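# Assemble two printed parts to match the sample

## Task

Join the two 3D-printed parts so they match the assembled example standing on the stand, and do it quickly.

## Robot and tools

Robot: two 6-joint arms with parallel grippers, left_arm (the robot's own left, on the +y side) and right_arm (on the -y side). These are the robot's sides, not left and right in the images. Root links in the scene frame: left_arm at (-0.029, +0.335, +0.087) m, right_arm at (-0.029, -0.335, +0.087) m, each turned slightly inward. The same joint angles can put the two grippers in different poses.

Scene frame: origin at table-top height (z = 0) straight above the middle of the robot's foot. +x points forward over the table, +z up. The table surface starts near x = +0.15 m and may sit at an angle to the robot. A gripper's fingers point along its own +z and open and close along its own y. end_effector_position is the point between the pads, roughly 1 cm short of the fingertips. Reported gripper position and orientation can be a few cm off, more when reaching far.

The 14-number row (used by execute_actions and move): absolute targets, not offsets. First the seven left_arm numbers, then the seven right_arm numbers, always all 14 even if one arm is idle. Per arm: waist, shoulder, elbow, wrist pitch, wrist yaw, wrist roll, all in radians as shown in Joint positions, then the gripper opening. Stated joint ranges: waist -2.880 to 2.880, shoulder 0.000 to 3.142, elbow 0.000 to 3.019, wrist pitch -1.693 to 1.571, wrist yaw -1.571 to 1.571, wrist roll -2.094 to 2.094. True ends may differ by up to 0.084 rad. A call is rejected if a target goes more than 0.084 rad beyond a stated end and further out than the joint's current angle. A target past the real end is clipped there, and the result may say "joint sent to its limit". Opening is a unitless value from -1 (shut) to +1 (fully open, 0.094 m pad gap). Between the ends, the fingers go to where grip_measured would show that number. Sending 0 is a real command, so resend the current value to leave a gripper unchanged.

execute_actions(actions, cameras): actions is a list of actions; each action is a table of at most 15 rows, one per 1/30 s step, and a short table repeats its final row to fill 15 steps. Each step, a joint's target cannot lead its measured angle by more than 0.716 rad (waist, shoulder), 0.645 (elbow), 0.69 (wrist pitch), 1.84 (wrist yaw), 3.24 (wrist roll). If targets would carry a gripper over 110 mm from where it is, that arm's targets are pulled back proportionally. To keep a still joint still, resend its "Joint targets" value. An empty actions list returns images and a full readout.

move(target, speed, blend, opening_speed, grip_force, blocking, cameras): target is one 14-number row or a list of up to 15 rows, sharing a 10 s budget. All joints are synchronised, so grippers travel on curves, with no collision avoidance. speed is the peak rad/s of the joint with the farthest to go (0.01 to 12.57, default 0.5), one number or one per target. blend in rad rounds corners in a list (0 = stop at each). opening_speed is how fast the opening changes, per second on the -1..+1 scale, at least 0.2; use it when closing on fragile parts. grip_force is the per-pad force cap in newtons, 10 to 50, one value or one per arm; it persists, and lower values close slowly. blocking=false returns after about 0.5 s while motion continues; a new move then takes over. The result adds a "move:" line: done, off_target (resting more than 0.035 rad from target), moving, held, fault, plus limits=held if steps were withheld. Neither done nor off_target tells you about contact.

wait(seconds 0 to 10) lets time pass with the last commands held. stop brakes a running move. zoom_image(camera, region) enlarges [x0, y0, x1, y1] pixels (origin top-left, at most 504 by 504) of the latest image from cam_head_left, cam_head_right, cam_bench, cam_left_wrist or cam_right_wrist; all are 672x504. read_manual(section) only returns licence text. finished_scene(scene=1) ends irreversibly; the assembly must stay correct without the robot holding it.

Result lines: Joint positions and Joint velocities list per arm the six joints (rad, rad/s) then the pad gap (m, m/s). Joint targets shows where joints are being driven now. Tool commands shows current opening commands. grip_measured is measured opening on the command scale, slightly wide when empty and somewhat narrower than a firmly held part. grip_effort_nm is averaged gripper motor effort (negative = closing), not pad force. Joint torques are in N m, positive toward larger angles, noisy and offset. "joint command not followed" means the clearance check altered targets. Execute_actions results also list joint angles at some steps. Camera calibration (K, distortion, T_world_to_cam) maps scene points to pixels; fixed cameras may be off by a couple of degrees and millimetres, and wrist images can lag while moving.

Avoid: parts leaving the table, drops, releasing a moving part, fast impacts, hard pushes into fixed or heavy items, and any contact between the two arms, including one gripper closing on the other's fingers, which can end the scene. Loads, stretched poses or pushing against unreachable targets heat motors; MOTOR HOT appears at 85 °C, and at 100 °C that arm goes limp for 30 to 60 s (OVER-TEMPERATURE FAULT). Time, including thinking, counts, so work quickly and move smoothly.

Each tool is called as a command line: name --argument value for each argument, lists and objects as JSON in quotes; but a table of rows of numbers goes row by row, as --pt "numbers of a row", without its own name.

## Session

execute_actions --actions '[]'

Scene clock: 0.00 s.
left_arm: end_effector_position=(+0.7459, +0.4477, +0.2260) grip_measured=+1.000 grip_effort_nm=n/a end_effector_quat_wxyz=(+0.678, +0.494, +0.544, -0.002) | right_arm: end_effector_position=(+0.4866, -0.2247, +0.2425) grip_measured=+1.000 grip_effort_nm=n/a end_effector_quat_wxyz=(+0.162, +0.085, +0.983, +0.007)
Joint positions: left_arm=[0.87 2.105 1.557 0.347 1.046 1.012 0.094] | right_arm=[-0.233 1.529 1.241 -0.947 0.21 0.435 0.094]
Joint velocities: within noise
Joint torques (N m): no reading
Motor temperatures (°C): left_arm=[26 24 25 24 25 26 23] | right_arm=[26 28 25 25 24 24 25]
Heat: left arm: hottest waist 26 °C; right arm: hottest shoulder 28 °C.
Joint targets: left_arm=[0.871 2.116 1.574 0.350 1.046 1.013] | right_arm=[-0.234 1.533 1.264 -0.945 0.210 0.435]
Tool commands: left_gripper/opening=+1.0 right_gripper/opening=+1.0

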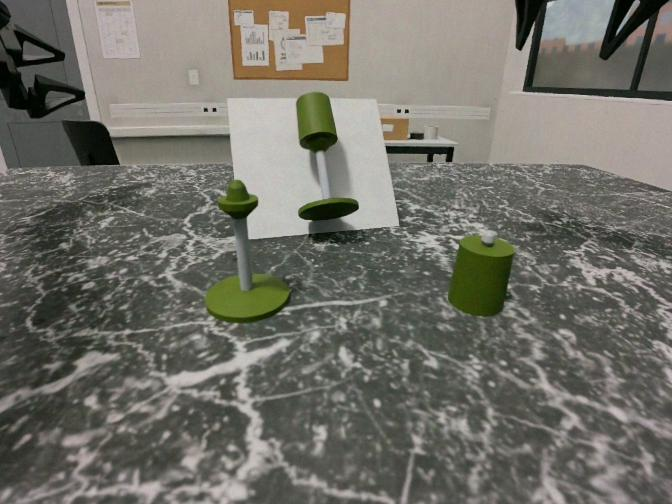

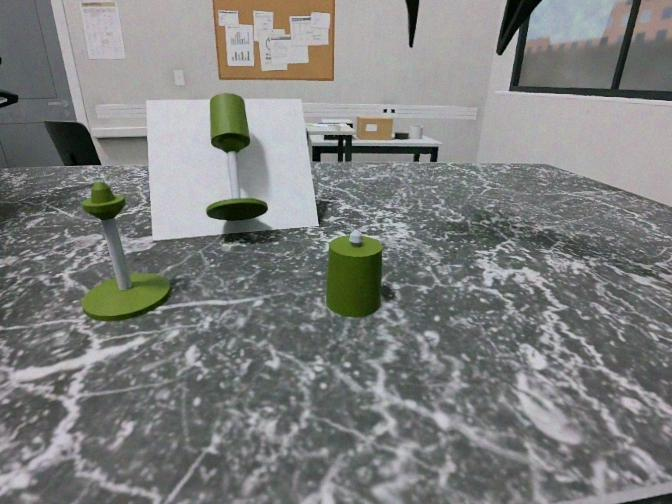

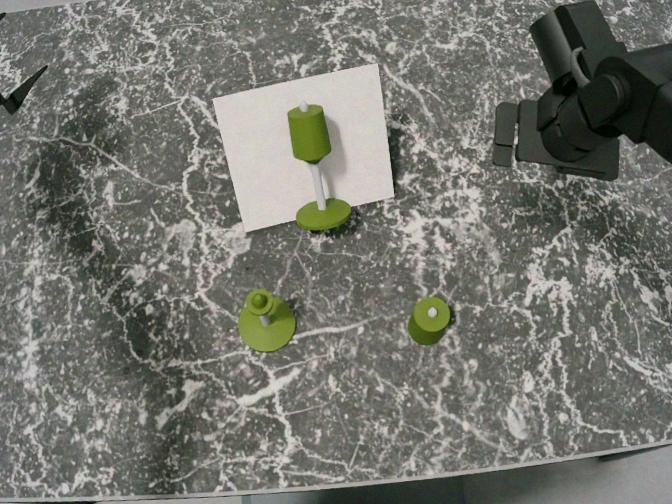

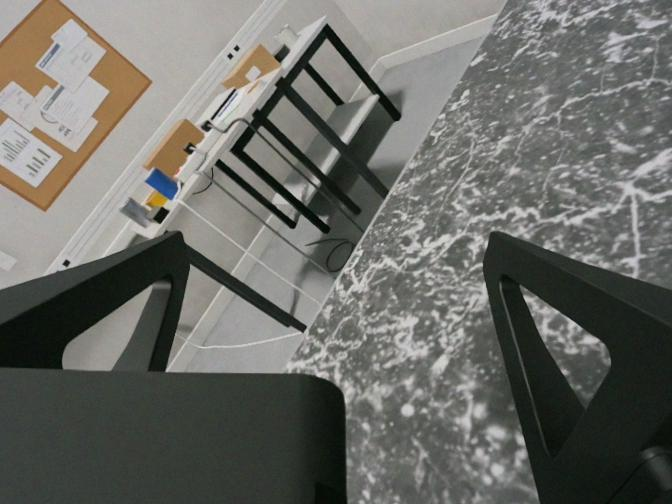

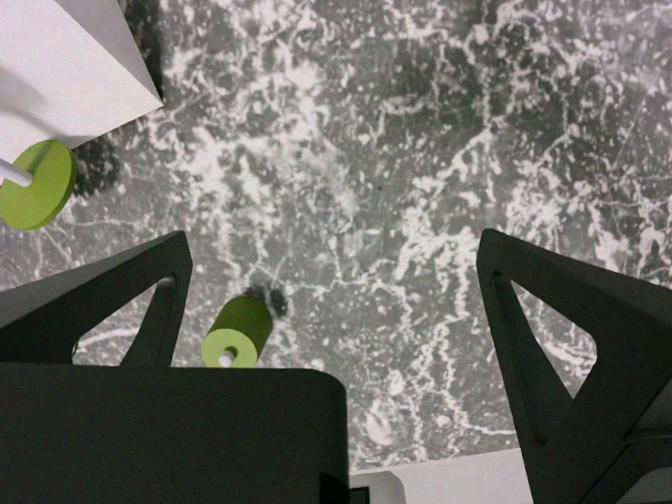

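zoom_image --camera "cam_head_left" --region '[190, 80, 400, 330]'

zoom_image --camera "cam_bench" --region '[220, 70, 470, 370]'

zoom_image --camera "cam_head_right" --region '[290, 210, 420, 330]'

Scaled by 2.016 from the camera's 672x504 image, which has a finer 960x720 frame.

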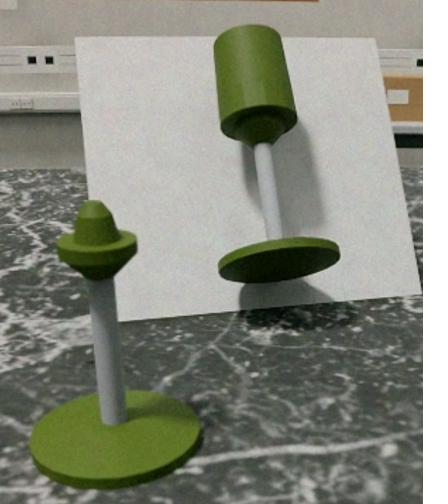

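Scaled by 1.680 from the camera's 672x504 image, which has a finer 960x720 frame.

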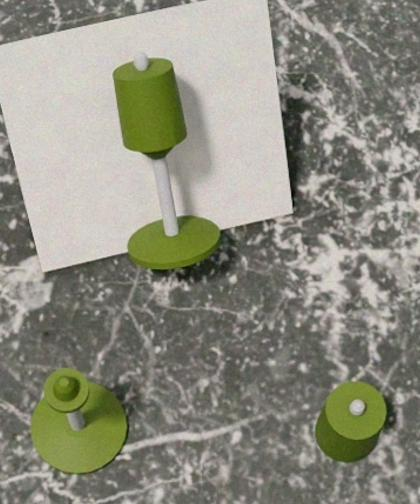

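Scaled by 3.877 from the camera's 672x504 image, which has a finer 960x720 frame.

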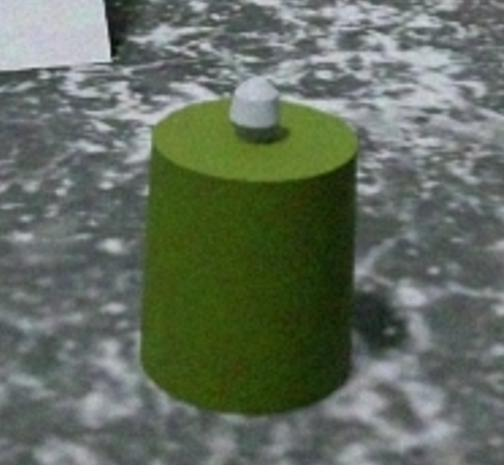

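move --target '[0.871, 2.116, 1.574, 0.350, 1.046, 1.013, 1.0, 0.305, 1.655, 1.375, -1.324, 0.101, 0.85, 1.0]' --speed 1.0 --cameras '["cam_right_wrist"]'

Scene clock: 97.37 s.
left_arm: end_effector_position=(+0.7459, +0.4477, +0.2260) grip_measured=+1.000 grip_effort_nm=0.00 end_effector_quat_wxyz=(+0.678, +0.494, +0.544, -0.002) | right_arm: end_effector_position=(+0.2982, -0.0099, +0.2411) grip_measured=+1.000 grip_effort_nm=0.04 end_effector_quat_wxyz=(-0.006, -0.011, +1.000, -0.009)
Joint positions: left_arm=[0.87 2.105 1.557 0.347 1.046 1.012 0.094] | right_arm=[0.308 1.635 1.327 -1.316 0.103 0.836 0.094]
Joint torques (N m): left_arm=[-1.2 -22.83 8.28 1.78 0.2 -0.08] | right_arm=[1.32 -13.45 14.61 0.23 -0.08 0.12]
Motor temperatures (°C): left_arm=[26 34 34 24 25 26 23] | right_arm=[26 31 36 25 24 24 25]
Heat: left arm: hottest shoulder 34 °C; right arm: hottest elbow 36 °C.
Joint targets: left_arm=[0.871 2.116 1.574 0.350 1.046 1.013] | right_arm=[0.305 1.655 1.375 -1.324 0.101 0.850]
move: off_target (right_arm); right_arm: the elbow is farthest, 0.048 rad from its target
camera_calibration:
cam_right_wrist: T_world_to_cam=[[0.0128625, -0.999666, 0.0224329, -0.0199899], [-0.797166, 0.00329145, 0.603751, 0.0937221], [-0.603623, -0.0256485, -0.796858, 0.497115], [0, 0, 0, 1]] pos_world=[0.375039, -0.0075415, 0.339994]
Images, in order (width x height): cam_right_wrist 672x504.

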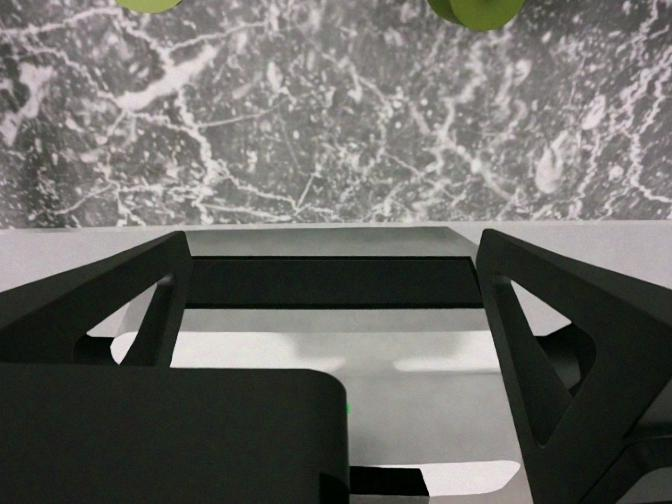

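move --target '[0.871, 2.116, 1.574, 0.350, 1.046, 1.013, 1.0, 0.170, 1.85, 1.675, -1.395, 0.103, 0.715, 1.0]' --speed 1.0 --cameras '["cam_right_wrist"]'

Scene clock: 103.50 s.
left_arm: end_effector_position=(+0.7459, +0.4477, +0.2260) grip_measured=+1.000 grip_effort_nm=0.00 end_effector_quat_wxyz=(+0.678, +0.494, +0.544, -0.002) | right_arm: end_effector_position=(+0.4118, -0.0029, +0.2497) grip_measured=+1.000 grip_effort_nm=0.04 end_effector_quat_wxyz=(-0.001, +0.010, +1.000, +0.000)
Joint positions: left_arm=[0.87 2.105 1.557 0.347 1.046 1.012 0.094] | right_arm=[0.163 1.828 1.626 -1.387 0.103 0.729 0.094]
Joint torques (N m): left_arm=[-1.32 -22.83 8.25 1.83 0.19 -0.07] | right_arm=[2.73 -17.32 14.95 0.25 -0.02 -0.16]
Heat: left arm: hottest shoulder 34 °C; right arm: hottest elbow 38 °C.
Joint targets: left_arm=[0.871 2.116 1.574 0.350 1.046 1.013] | right_arm=[0.170 1.850 1.675 -1.395 0.103 0.715]
move: off_target (right_arm); right_arm: the elbow is farthest, 0.049 rad from its target
camera_calibration:
cam_right_wrist: T_world_to_cam=[[-0.0289808, -0.999568, 0.00491025, 0.00689152], [-0.802687, 0.0261995, 0.595825, 0.183343], [-0.595696, 0.0133261, -0.803099, 0.570965], [0, 0, 0, 1]] pos_world=[0.487488, -0.00552367, 0.349268]
Images, in order (width x height): cam_right_wrist 672x504.

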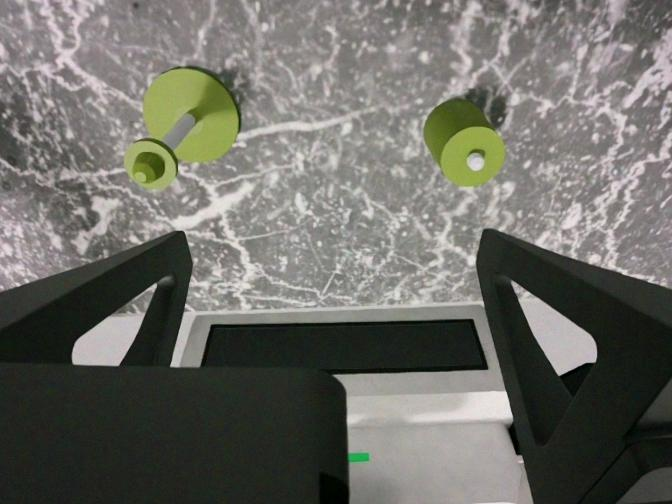

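move --target '[0.871, 2.116, 1.574, 0.350, 1.046, 1.013, 1.0, 0.042, 1.747, 1.146, -0.953, 0.105, 0.575, 1.0]' --speed 0.8 --cameras '["cam_right_wrist"]'

Scene clock: 122.47 s.
left_arm: end_effector_position=(+0.7459, +0.4477, +0.2260) grip_measured=+1.000 grip_effort_nm=0.00 end_effector_quat_wxyz=(+0.678, +0.494, +0.544, -0.002) | right_arm: end_effector_position=(+0.3736, -0.0887, +0.1095) grip_measured=+1.000 grip_effort_nm=0.04 end_effector_quat_wxyz=(-0.001, -0.002, +1.000, +0.001)
Joint positions: left_arm=[0.87 2.105 1.557 0.347 1.046 1.012 0.094] | right_arm=[0.047 1.763 1.149 -0.962 0.103 0.589 0.094]
Joint torques (N m): left_arm=[-1.14 -22.77 8.21 1.8 0.2 -0.07] | right_arm=[1.32 -17.55 8.75 1.05 0.05 -0.16]
Motor temperatures (°C): left_arm=[26 35 35 24 25 26 23] | right_arm=[26 32 42 25 24 24 25]
Heat: left arm: hottest shoulder 35 °C; right arm: hottest elbow 42 °C.
Joint targets: left_arm=[0.871 2.116 1.574 0.350 1.046 1.013] | right_arm=[0.042 1.747 1.146 -0.953 0.105 0.575]
move: done
camera_calibration:
cam_right_wrist: T_world_to_cam=[[-0.00592172, -0.999977, 0.0034233, -0.0877903], [-0.802813, 0.00679514, 0.596193, 0.236761], [-0.596202, 0.00078222, -0.802834, 0.435857], [0, 0, 0, 1]] pos_world=[0.449414, -0.089738, 0.209066]
Images, in order (width x height): cam_right_wrist 672x504.

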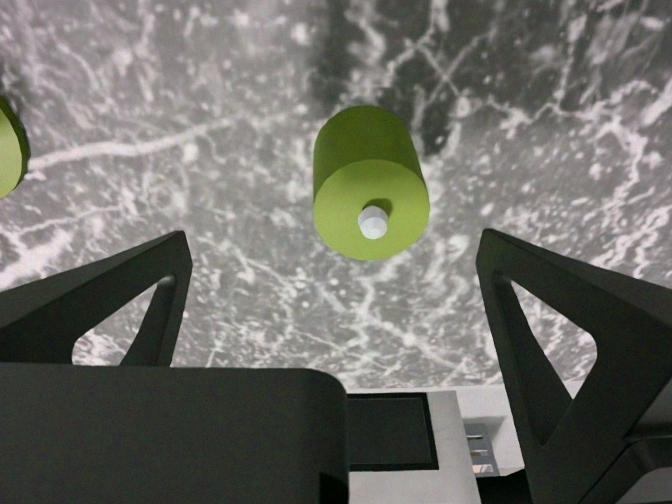

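move --target '[0.871, 2.116, 1.574, 0.350, 1.046, 1.013, 1.0, 0.011, 1.868, 1.047, -0.766, 0.106, 0.561, 1.0]' --speed 0.3 --cameras '["cam_right_wrist"]'

Scene clock: 134.57 s.
left_arm: end_effector_position=(+0.7459, +0.4477, +0.2260) grip_measured=+1.000 grip_effort_nm=0.00 end_effector_quat_wxyz=(+0.678, +0.494, +0.544, -0.002) | right_arm: end_effector_position=(+0.3614, -0.1028, +0.0391) grip_measured=+1.000 grip_effort_nm=0.04 end_effector_quat_wxyz=(-0.005, +0.004, +1.000, -0.001)
Joint positions: left_arm=[0.87 2.105 1.557 0.347 1.046 1.012 0.094] | right_arm=[0.02 1.853 1.046 -0.776 0.103 0.575 0.094]
Joint torques (N m): left_arm=[-1.32 -22.71 8.2 1.78 0.18 -0.08] | right_arm=[1.03 -14.97 7.83 1.09 0.09 -0.15]
Heat: left arm: hottest shoulder 35 °C; right arm: hottest elbow 40 °C.
Joint targets: left_arm=[0.871 2.116 1.574 0.350 1.046 1.013] | right_arm=[0.011 1.868 1.047 -0.766 0.106 0.561]
move: done
camera_calibration:
cam_right_wrist: T_world_to_cam=[[-0.0177194, -0.999811, 0.00800668, -0.0975558], [-0.798363, 0.0189692, 0.601878, 0.268478], [-0.601916, 0.0042727, -0.798548, 0.374286], [0, 0, 0, 1]] pos_world=[0.437903, -0.104229, 0.138076]
Images, in order (width x height): cam_right_wrist 672x504.

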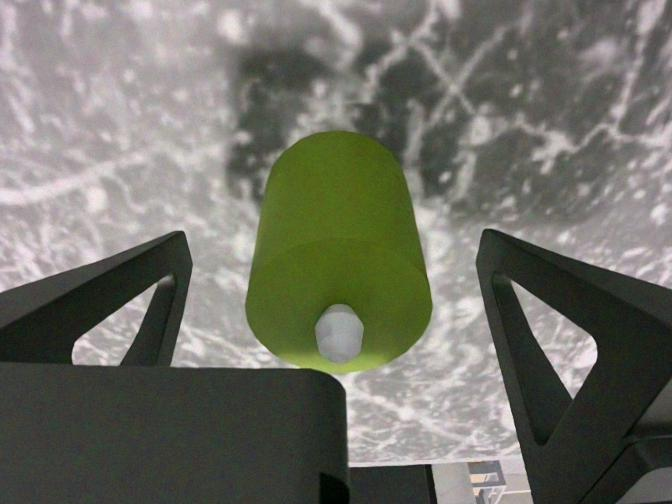

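move --target '[0.871, 2.116, 1.574, 0.350, 1.046, 1.013, 1.0, 0.011, 1.868, 1.047, -0.766, 0.106, 0.561, -0.1]' --opening_speed 0.6 --cameras '["cam_right_wrist"]'

Scene clock: 142.17 s.
left_arm: end_effector_position=(+0.7459, +0.4477, +0.2260) grip_measured=+1.000 grip_effort_nm=0.00 end_effector_quat_wxyz=(+0.678, +0.494, +0.544, -0.002) | right_arm: end_effector_position=(+0.3614, -0.1029, +0.0391) grip_measured=+0.038 grip_effort_nm=-0.95 end_effector_quat_wxyz=(-0.005, +0.004, +1.000, -0.001)
Joint positions: left_arm=[0.87 2.105 1.557 0.347 1.046 1.012 0.094] | right_arm=[0.02 1.853 1.046 -0.776 0.103 0.574 0.049]
Joint torques (N m): left_arm=[-1.49 -22.77 8.25 1.77 0.21 -0.1] | right_arm=[1.03 -14.97 7.82 1.07 0.07 -0.16]
Heat: left arm: hottest shoulder 35 °C; right arm: hottest elbow 39 °C.
Joint targets: left_arm=[0.871 2.116 1.574 0.350 1.046 1.013] | right_arm=[0.011 1.868 1.047 -0.766 0.106 0.561]
move: done
camera_calibration:
cam_right_wrist: T_world_to_cam=[[-0.0173419, -0.999815, 0.00834396, -0.0977682], [-0.798502, 0.0188716, 0.601696, 0.268555], [-0.601742, 0.00377187, -0.798682, 0.374177], [0, 0, 0, 1]] pos_world=[0.437904, -0.104229, 0.138076]
Images, in order (width x height): cam_right_wrist 672x504.

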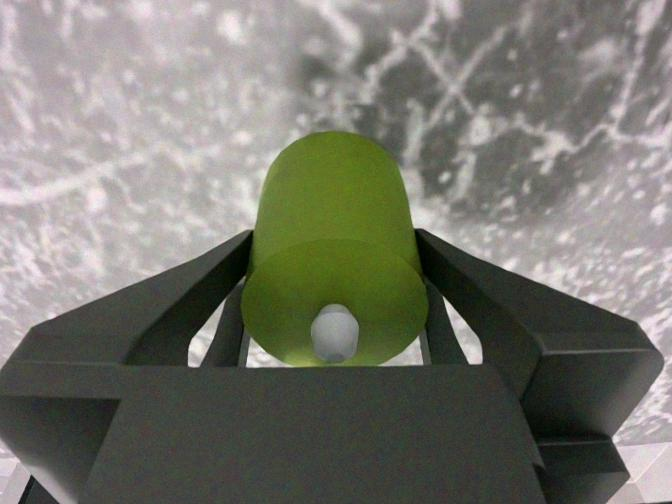

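move --pt "0.871 2.116 1.574 0.350 1.046 1.013 1.0 0.02 1.685 1.14 -1.03 0.106 0.571 -0.1" --pt "0.871 2.116 1.574 0.350 1.046 1.013 1.0 0.3845 2.004 1.7095 -1.295 0.098 0.93 -0.1" --speed '[0.4, 0.8]' --blend '[0.06, 0]' --cameras '["cam_right_wrist", "cam_head_left"]'

Scene clock: 158.50 s.
left_arm: end_effector_position=(+0.7459, +0.4477, +0.2260) grip_measured=+1.000 grip_effort_nm=0.00 end_effector_quat_wxyz=(+0.678, +0.494, +0.544, -0.002) | right_arm: end_effector_position=(+0.3381, +0.1194, +0.1896) grip_measured=+0.037 grip_effort_nm=-0.99 end_effector_quat_wxyz=(+0.000, -0.012, +1.000, -0.001)
Joint positions: left_arm=[0.87 2.105 1.557 0.347 1.046 1.012 0.094] | right_arm=[0.391 1.983 1.657 -1.287 0.1 0.916 0.049]
Joint torques (N m): left_arm=[-1.14 -22.83 8.28 1.8 0.2 -0.08] | right_arm=[1.61 -19.25 15.01 0.23 -0.07 0.1]
Motor temperatures (°C): left_arm=[26 35 36 24 25 26 23] | right_arm=[26 32 37 25 24 24 26]
Heat: left arm: hottest elbow 36 °C; right arm: hottest elbow 37 °C.
Joint targets: left_arm=[0.871 2.116 1.574 0.350 1.046 1.013] | right_arm=[0.384 2.004 1.709 -1.295 0.098 0.930]
move: off_target (right_arm); right_arm: the elbow is farthest, 0.052 rad from its target
camera_calibration:
cam_right_wrist: T_world_to_cam=[[0.0141621, -0.999867, 0.00809062, 0.112237], [-0.804519, -0.0065896, 0.59389, 0.161718], [-0.593758, -0.0149198, -0.804505, 0.480197], [0, 0, 0, 1]] pos_world=[0.413636, 0.120452, 0.28937]
Images, in order (width x height): cam_head_left 672x504, cam_right_wrist 672x504.

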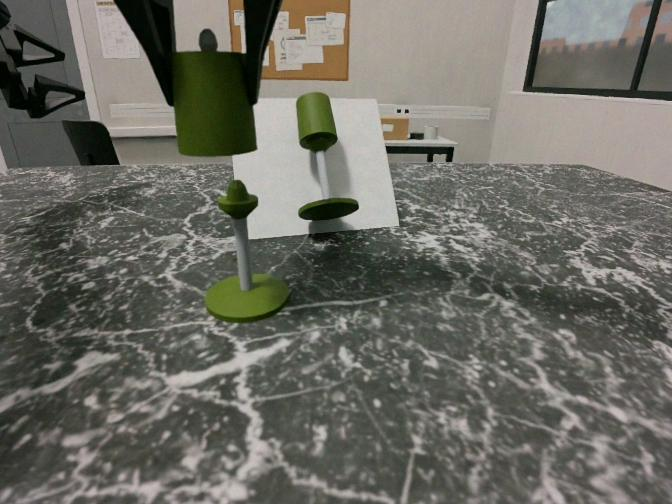

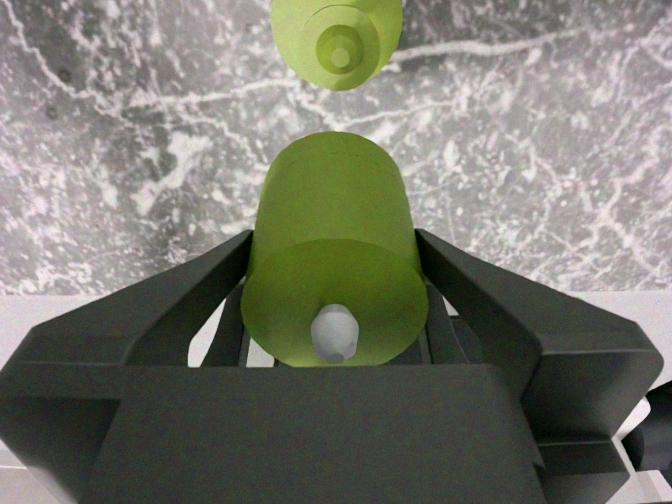

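move --target '[0.871, 2.116, 1.574, 0.350, 1.046, 1.013, 1.0, 0.327, 2.079, 1.782, -1.277, 0.099, 0.88, -0.1]' --speed 0.3 --cameras '["cam_right_wrist", "cam_head_left", "cam_head_right", "cam_bench"]'

Scene clock: 180.20 s.
left_arm: end_effector_position=(+0.7459, +0.4477, +0.2260) grip_measured=+1.000 grip_effort_nm=0.00 end_effector_quat_wxyz=(+0.678, +0.494, +0.544, -0.002) | right_arm: end_effector_position=(+0.3814, +0.1138, +0.1683) grip_measured=+0.037 grip_effort_nm=-0.99 end_effector_quat_wxyz=(-0.004, +0.010, +1.000, -0.004)
Joint positions: left_arm=[0.87 2.105 1.557 0.347 1.046 1.012 0.094] | right_arm=[0.325 2.06 1.73 -1.286 0.1 0.894 0.049]
Joint torques (N m): left_arm=[-1.08 -22.83 8.29 1.83 0.2 -0.07] | right_arm=[2.49 -20.54 14.91 0.99 -0.03 -0.16]
Heat: left arm: hottest shoulder 36 °C; right arm: hottest elbow 40 °C.
Joint targets: left_arm=[0.871 2.116 1.574 0.350 1.046 1.013] | right_arm=[0.327 2.079 1.782 -1.277 0.099 0.880]
move: off_target (right_arm); right_arm: the elbow is farthest, 0.052 rad from its target
camera_calibration:
cam_right_wrist: T_world_to_cam=[[-0.0298172, -0.999469, 0.0131487, 0.12205], [-0.799612, 0.031744, 0.599678, 0.202017], [-0.599777, 0.00736682, -0.800133, 0.487706], [0, 0, 0, 1]] pos_world=[0.457689, 0.11198, 0.26748]
Images, in order (width x height): cam_head_left 672x504, cam_head_right 672x504, cam_bench 672x504, cam_right_wrist 672x504.

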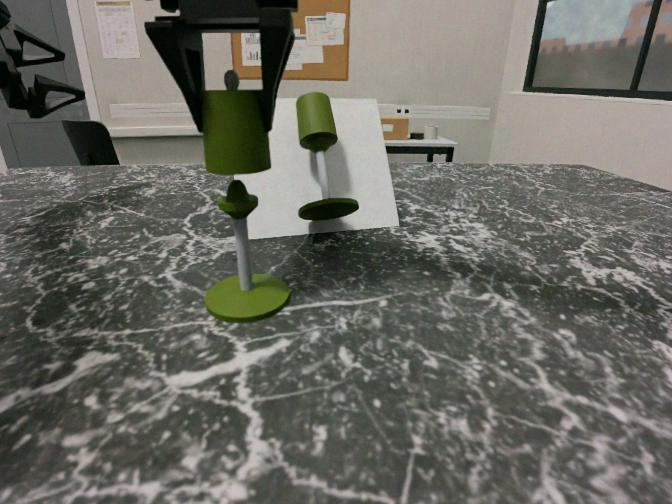

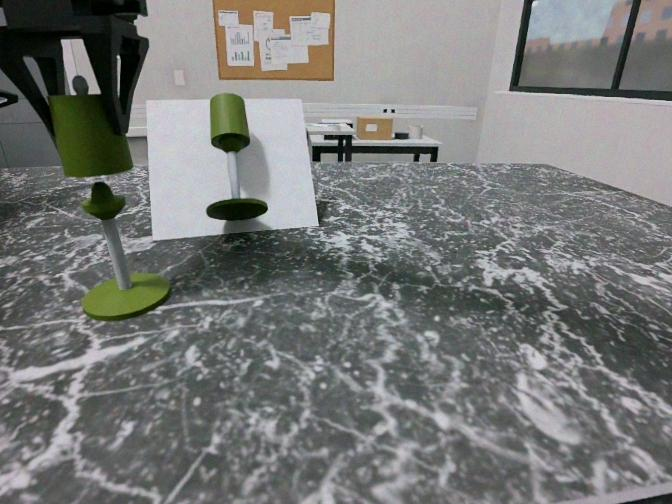

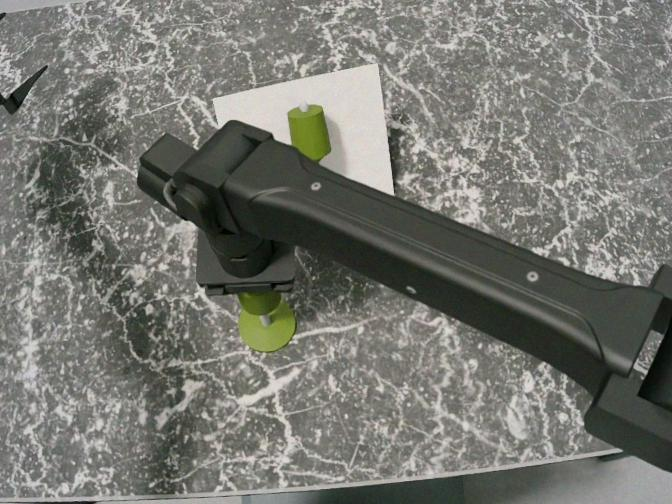

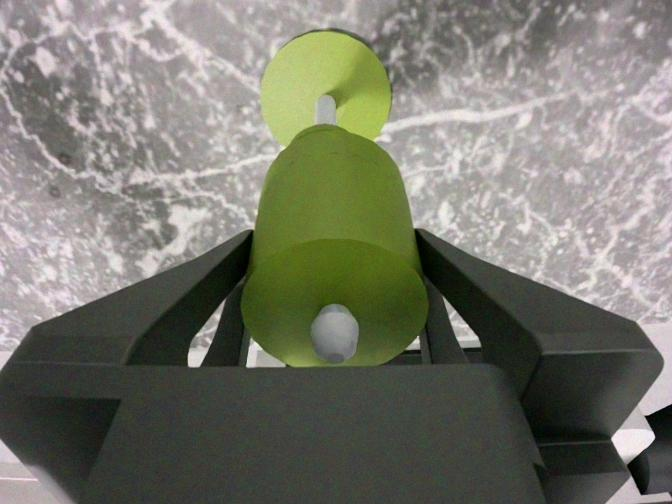

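zoom_image --camera "cam_head_left" --region '[190, 80, 300, 330]'

zoom_image --camera "cam_head_right" --region '[40, 80, 190, 330]'

Scaled by 2.016 from the camera's 672x504 image, which has a finer 960x720 frame.

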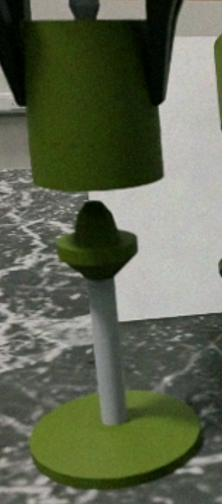

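Scaled by 2.016 from the camera's 672x504 image, which has a finer 960x720 frame.

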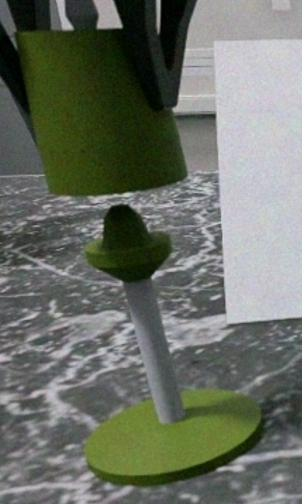

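move --pt "0.871 2.116 1.574 0.350 1.046 1.013 1.0 0.331 2.082 1.735 -1.268 0.099 0.88 -0.1" --pt "0.871 2.116 1.574 0.350 1.046 1.013 1.0 0.328 2.098 1.710 -1.228 0.099 0.88 -0.1" --speed 0.1 --cameras '["cam_right_wrist", "cam_head_left", "cam_head_right"]'

zoom_image --camera "cam_head_left" --region '[190, 80, 300, 330]'

zoom_image --camera "cam_head_right" --region '[40, 80, 190, 330]'

Scene clock: 209.37 s.
left_arm: end_effector_position=(+0.7459, +0.4477, +0.2260) grip_measured=+1.000 grip_effort_nm=0.00 end_effector_quat_wxyz=(+0.678, +0.494, +0.544, -0.002) | right_arm: end_effector_position=(+0.3824, +0.1176, +0.1516) grip_measured=+0.037 grip_effort_nm=-0.99 end_effector_quat_wxyz=(+0.000, +0.011, +1.000, +0.001)
Joint positions: left_arm=[0.87 2.105 1.557 0.347 1.046 1.012 0.094] | right_arm=[0.325 2.075 1.71 -1.238 0.1 0.894 0.049]
Joint torques (N m): left_arm=[-1.26 -22.83 8.25 1.84 0.2 -0.08] | right_arm=[2.61 -20.42 10.29 1.05 -0.03 -0.15]
Motor temperatures (°C): left_arm=[26 36 36 24 25 26 23] | right_arm=[26 37 43 25 24 24 28]
Heat: left arm: hottest shoulder 36 °C; right arm: hottest elbow 43 °C.
Joint targets: left_arm=[0.871 2.116 1.574 0.350 1.046 1.013] | right_arm=[0.328 2.098 1.710 -1.228 0.099 0.880]
move: done
camera_calibration:
cam_right_wrist: T_world_to_cam=[[-0.0307196, -0.99952, 0.00399366, 0.127784], [-0.804089, 0.0270861, 0.593892, 0.215788], [-0.593715, 0.0150329, -0.804535, 0.47236], [0, 0, 0, 1]] pos_world=[0.457885, 0.114777, 0.251365]
Images, in order (width x height): cam_head_left 672x504, cam_head_right 672x504, cam_right_wrist 672x504.

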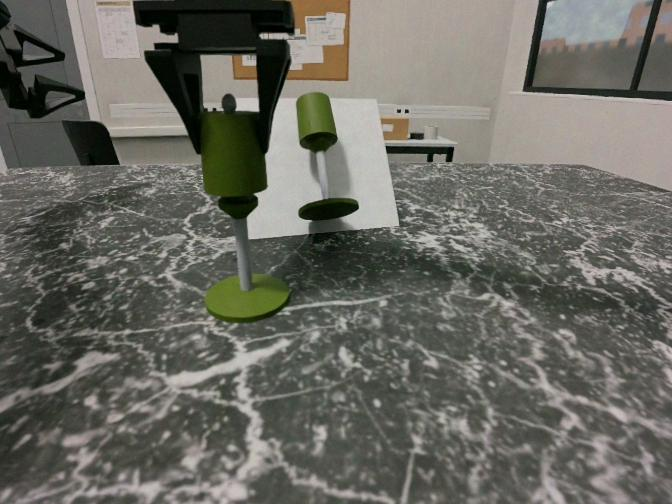

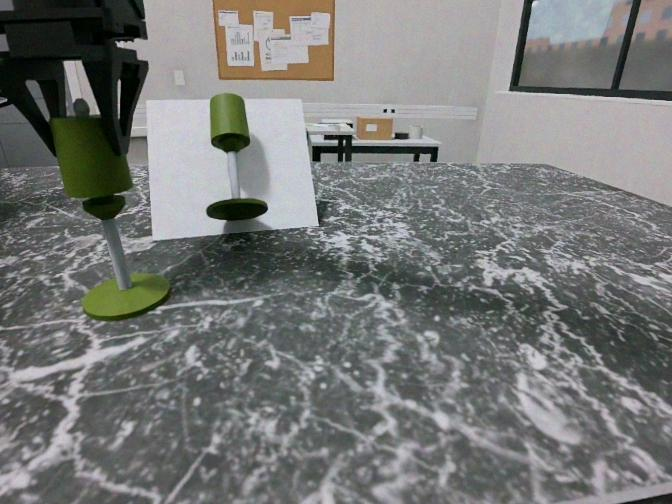

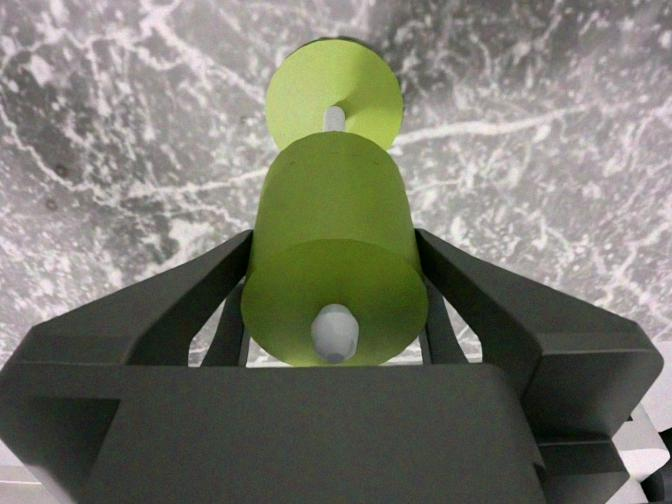

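Scaled by 2.016 from the camera's 672x504 image, which has a finer 960x720 frame.

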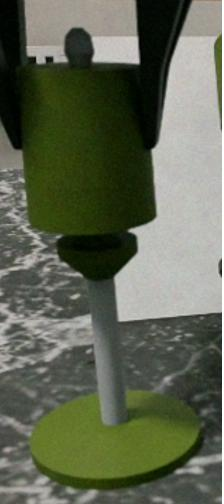

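Scaled by 2.016 from the camera's 672x504 image, which has a finer 960x720 frame.

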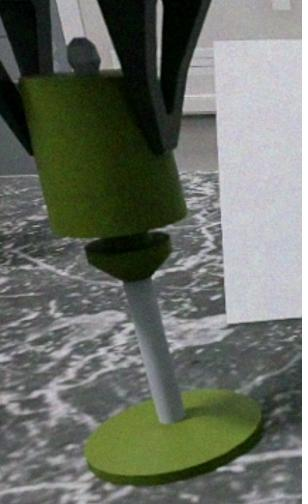

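move --pt "0.871 2.116 1.574 0.350 1.046 1.013 1.0 0.318 2.099 1.710 -1.228 0.099 0.88 -0.1" --pt "0.871 2.116 1.574 0.350 1.046 1.013 1.0 0.318 2.1145 1.7044 -1.208 0.099 0.88 -0.1" --speed 0.05 --cameras '["cam_right_wrist", "cam_head_left", "cam_head_right"]'

zoom_image --camera "cam_head_left" --region '[190, 80, 300, 330]'

zoom_image --camera "cam_head_right" --region '[40, 80, 190, 330]'

Scene clock: 233.57 s.
left_arm: end_effector_position=(+0.7459, +0.4477, +0.2260) grip_measured=+1.000 grip_effort_nm=0.00 end_effector_quat_wxyz=(+0.678, +0.494, +0.544, -0.002) | right_arm: end_effector_position=(+0.3829, +0.1197, +0.1423) grip_measured=+0.037 grip_effort_nm=-0.99 end_effector_quat_wxyz=(+0.000, +0.011, +1.000, +0.001)
Joint positions: left_arm=[0.87 2.105 1.557 0.347 1.046 1.012 0.094] | right_arm=[0.325 2.088 1.705 -1.219 0.1 0.894 0.049]
Joint torques (N m): left_arm=[-1.2 -22.89 8.25 1.84 0.19 -0.08] | right_arm=[1.73 -20.25 10.13 1.1 -0.03 -0.15]
Heat: left arm: hottest shoulder 37 °C; right arm: hottest elbow 41 °C.
Joint targets: left_arm=[0.871 2.116 1.574 0.350 1.046 1.013] | right_arm=[0.318 2.114 1.705 -1.208 0.099 0.880]
move: done
camera_calibration:
cam_right_wrist: T_world_to_cam=[[-0.0307885, -0.999521, 0.00303005, 0.1302], [-0.804552, 0.0265814, 0.593287, 0.222075], [-0.593083, 0.0158286, -0.804986, 0.464868], [0, 0, 0, 1]] pos_world=[0.458385, 0.116877, 0.242064]
Images, in order (width x height): cam_head_left 672x504, cam_head_right 672x504, cam_right_wrist 672x504.

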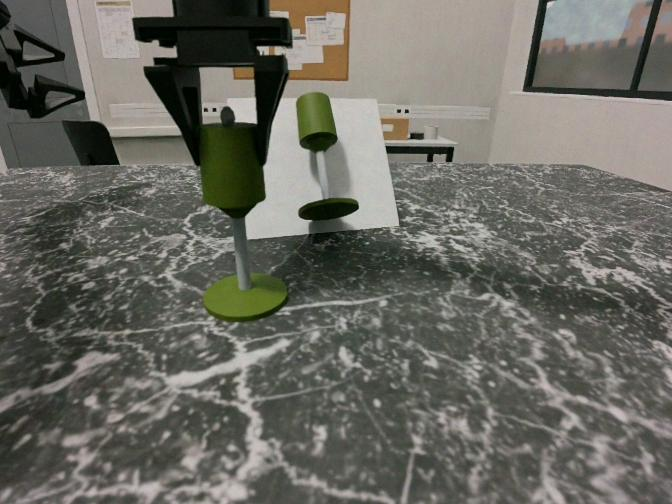

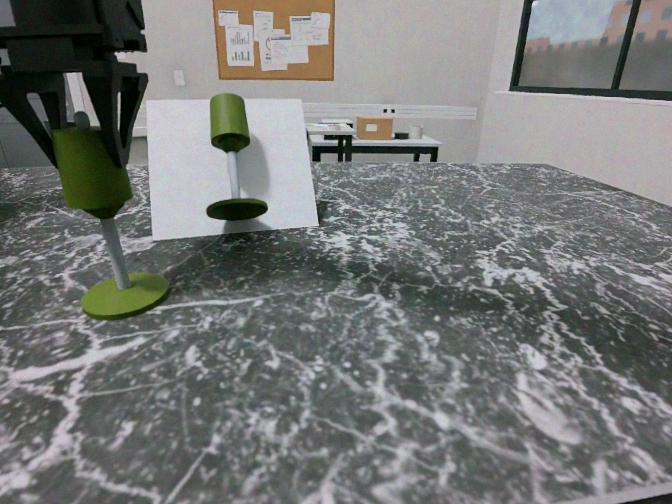

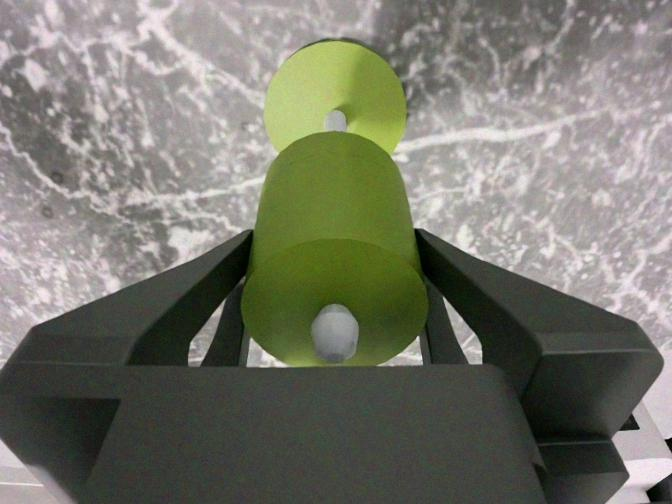

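Scaled by 2.016 from the camera's 672x504 image, which has a finer 960x720 frame.

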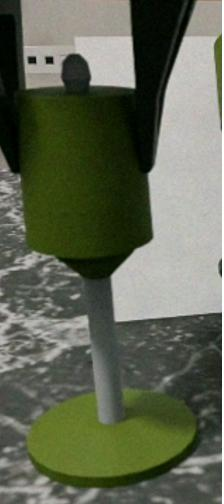

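Scaled by 2.016 from the camera's 672x504 image, which has a finer 960x720 frame.

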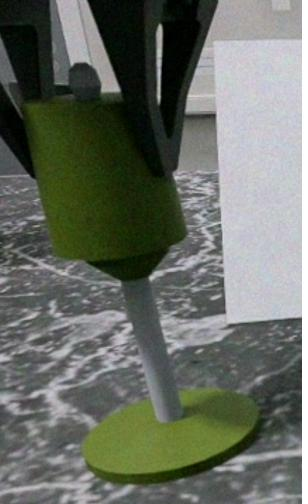

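move --target '[0.871, 2.116, 1.574, 0.350, 1.046, 1.013, 1.0, 0.318, 2.127, 1.692, -1.186, 0.099, 0.88, -0.1]' --speed 0.04 --cameras '["cam_right_wrist", "cam_head_left", "cam_head_right"]'

zoom_image --camera "cam_head_left" --region '[190, 80, 300, 330]'

zoom_image --camera "cam_head_right" --region '[40, 80, 190, 330]'

Scene clock: 241.23 s.
left_arm: end_effector_position=(+0.7459, +0.4477, +0.2260) grip_measured=+1.000 grip_effort_nm=0.00 end_effector_quat_wxyz=(+0.678, +0.494, +0.544, -0.002) | right_arm: end_effector_position=(+0.3838, +0.1209, +0.1411) grip_measured=+0.037 grip_effort_nm=-0.99 end_effector_quat_wxyz=(+0.003, +0.011, +1.000, +0.004)
Joint positions: left_arm=[0.87 2.105 1.557 0.347 1.046 1.012 0.094] | right_arm=[0.325 2.089 1.702 -1.209 0.1 0.893 0.049]
Joint torques (N m): left_arm=[-1.03 -22.83 8.23 1.84 0.19 -0.08] | right_arm=[1.73 -19.25 9.33 1.63 -0.03 -0.15]
Heat: left arm: hottest shoulder 37 °C; right arm: hottest elbow 40 °C.
Joint targets: left_arm=[0.871 2.116 1.574 0.350 1.046 1.013] | right_arm=[0.318 2.127 1.692 -1.186 0.099 0.880]
move: off_target (right_arm); right_arm: the shoulder is farthest, 0.038 rad from its target
camera_calibration:
cam_right_wrist: T_world_to_cam=[[-0.0311894, -0.99951, -0.00261705, 0.132358], [-0.807237, 0.0236454, 0.589753, 0.225288], [-0.589402, 0.0205066, -0.807579, 0.462831], [0, 0, 0, 1]] pos_world=[0.458783, 0.117475, 0.241255]
Images, in order (width x height): cam_head_left 672x504, cam_head_right 672x504, cam_right_wrist 672x504.

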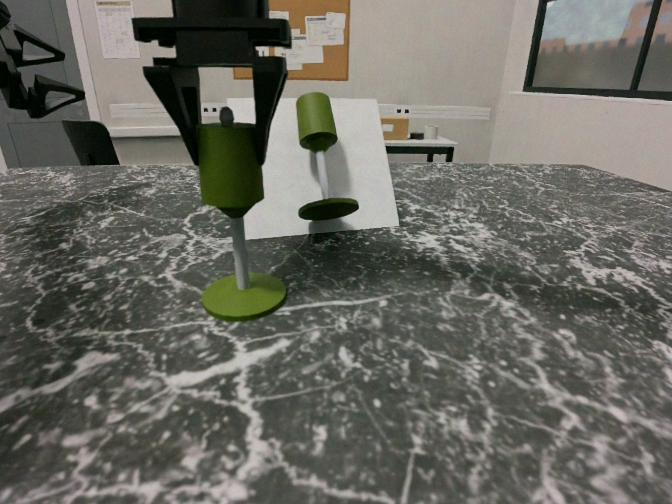

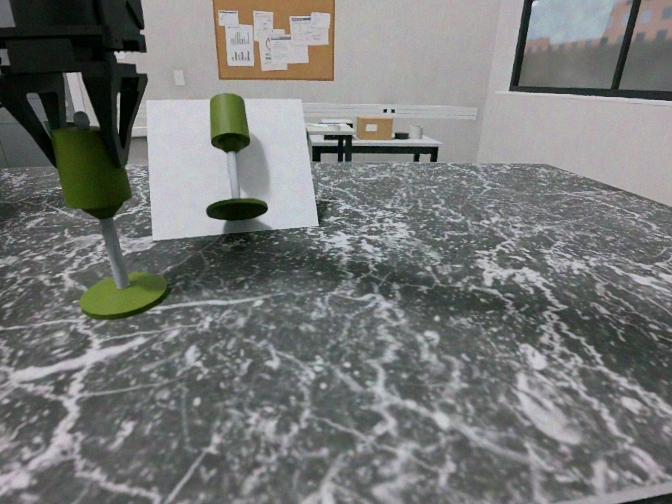

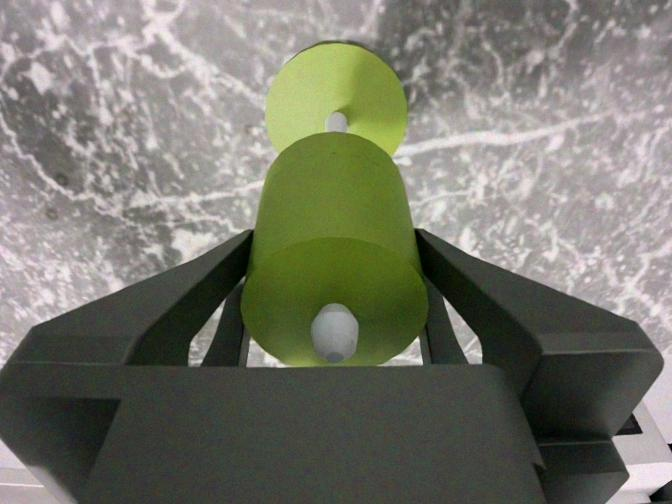

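Scaled by 2.016 from the camera's 672x504 image, which has a finer 960x720 frame.

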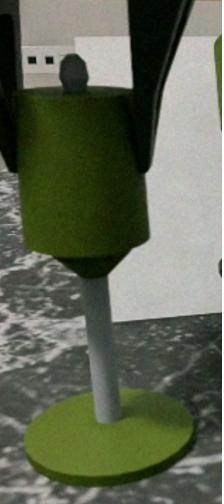

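Scaled by 2.016 from the camera's 672x504 image, which has a finer 960x720 frame.

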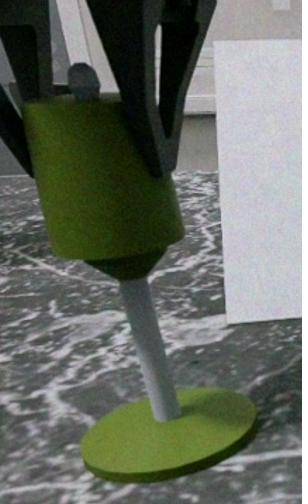

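move --target '[0.871, 2.116, 1.574, 0.350, 1.046, 1.013, 1.0, 0.314, 2.148, 1.670, -1.150, 0.099, 0.88, -0.1]' --speed 0.05 --cameras '["cam_head_left"]'

zoom_image --camera "cam_head_left" --region '[190, 90, 370, 330]'

Scene clock: 252.47 s.
left_arm: end_effector_position=(+0.7459, +0.4477, +0.2260) grip_measured=+1.000 grip_effort_nm=0.00 end_effector_quat_wxyz=(+0.678, +0.494, +0.544, -0.002) | right_arm: end_effector_position=(+0.3836, +0.1209, +0.1395) grip_measured=+0.037 grip_effort_nm=-0.99 end_effector_quat_wxyz=(+0.005, +0.011, +1.000, +0.006)
Joint positions: left_arm=[0.87 2.105 1.557 0.347 1.046 1.012 0.094] | right_arm=[0.325 2.086 1.693 -1.196 0.1 0.893 0.049]
Joint torques (N m): left_arm=[-1.32 -23 8.29 1.76 0.2 -0.08] | right_arm=[1.38 -17.26 8.18 2.74 -0.03 -0.15]
Heat: left arm: hottest shoulder 37 °C; right arm: hottest shoulder 39 °C.
Joint targets: left_arm=[0.871 2.116 1.574 0.350 1.046 1.013] | right_arm=[0.314 2.148 1.670 -1.150 0.099 0.880]
move: off_target (right_arm); right_arm: the shoulder is farthest, 0.062 rad from its target
Images, in order (width x height): cam_head_left 672x504.

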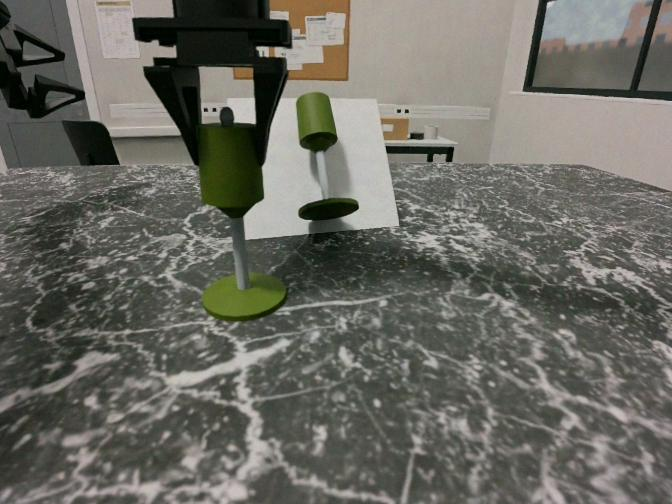

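Scaled by 2.100 from the camera's 672x504 image, which has a finer 960x720 frame.

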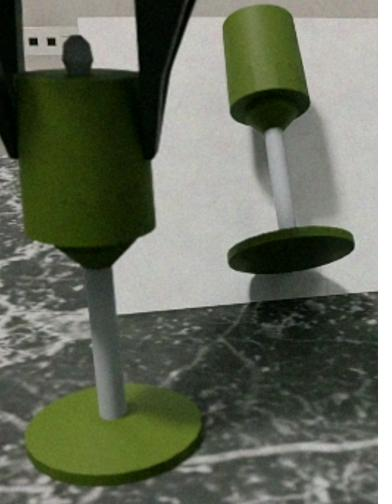

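move --pt "0.871 2.116 1.574 0.350 1.046 1.013 1.0 0.322 2.106 1.702 -1.208 0.099 0.88 -0.1" --pt "0.871 2.116 1.574 0.350 1.046 1.013 1.0 0.322 2.106 1.702 -1.208 0.099 0.88 0.9" --speed 0.1 --opening_speed 0.7 --cameras '["cam_head_left","cam_right_wrist"]'

zoom_image --camera "cam_head_left" --region '[190, 90, 370, 330]'

Scene clock: 266.43 s.
left_arm: end_effector_position=(+0.7459, +0.4477, +0.2260) grip_measured=+1.000 grip_effort_nm=0.00 end_effector_quat_wxyz=(+0.678, +0.494, +0.544, -0.002) | right_arm: end_effector_position=(+0.3828, +0.1199, +0.1396) grip_measured=+0.898 grip_effort_nm=0.12 end_effector_quat_wxyz=(+0.003, +0.011, +1.000, +0.005)
Joint positions: left_arm=[0.87 2.105 1.557 0.347 1.046 1.012 0.094] | right_arm=[0.325 2.085 1.693 -1.2 0.1 0.893 0.089]
Joint torques (N m): left_arm=[-1.2 -22.83 8.24 1.76 0.2 -0.07] | right_arm=[2.08 -20.66 11 0.29 -0.04 -0.15]
Motor temperatures (°C): left_arm=[26 37 37 24 25 26 23] | right_arm=[26 36 38 25 24 24 28]
Heat: left arm: hottest shoulder 37 °C; right arm: hottest elbow 38 °C.
Joint targets: left_arm=[0.871 2.116 1.574 0.350 1.046 1.013] | right_arm=[0.322 2.106 1.702 -1.208 0.099 0.880]
move: done
camera_calibration:
cam_right_wrist: T_world_to_cam=[[-0.031375, -0.999499, -0.0041188, 0.131561], [-0.807958, 0.0229361, 0.588793, 0.225817], [-0.588404, 0.0218012, -0.808273, 0.460574], [0, 0, 0, 1]] pos_world=[0.457582, 0.116275, 0.239852]
Images, in order (width x height): cam_head_left 672x504, cam_right_wrist 672x504.

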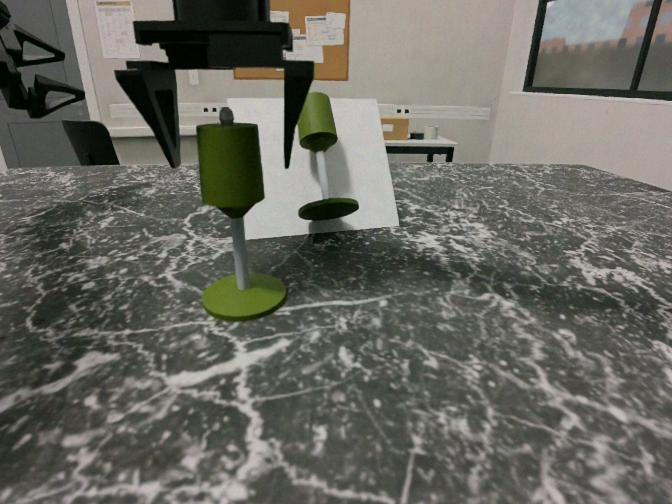

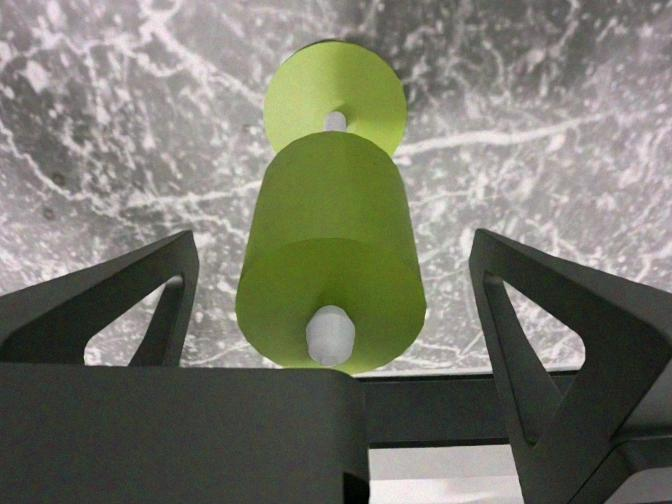

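Scaled by 2.100 from the camera's 672x504 image, which has a finer 960x720 frame.

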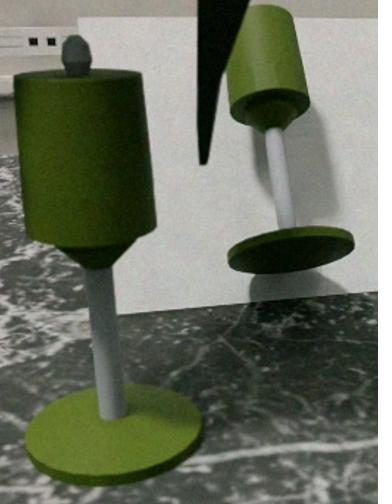

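zoom_image --camera "cam_head_left" --region '[285, 85, 365, 165]'

zoom_image --camera "cam_head_left" --region '[190, 160, 280, 250]'

Scaled by 6.300 from the camera's 672x504 image, which has a finer 960x720 frame.

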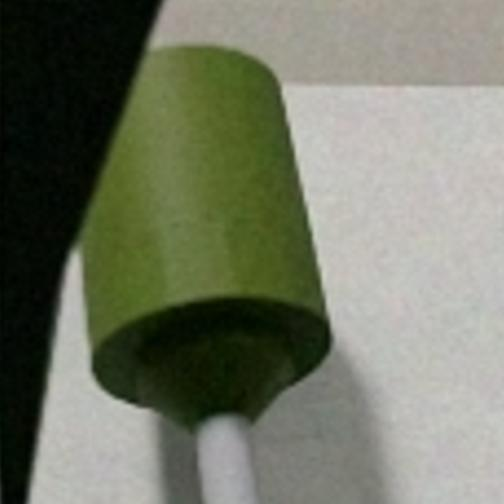

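Scaled by 5.600 from the camera's 672x504 image, which has a finer 960x720 frame.

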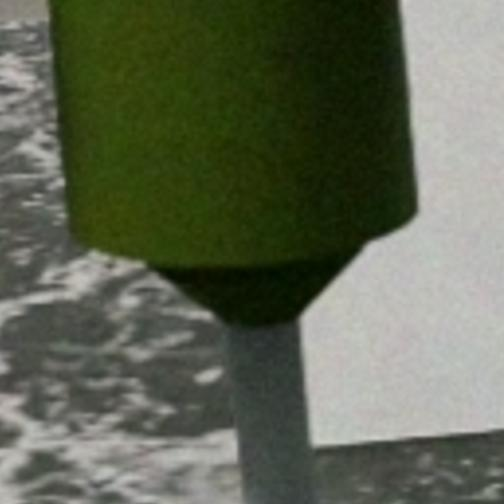

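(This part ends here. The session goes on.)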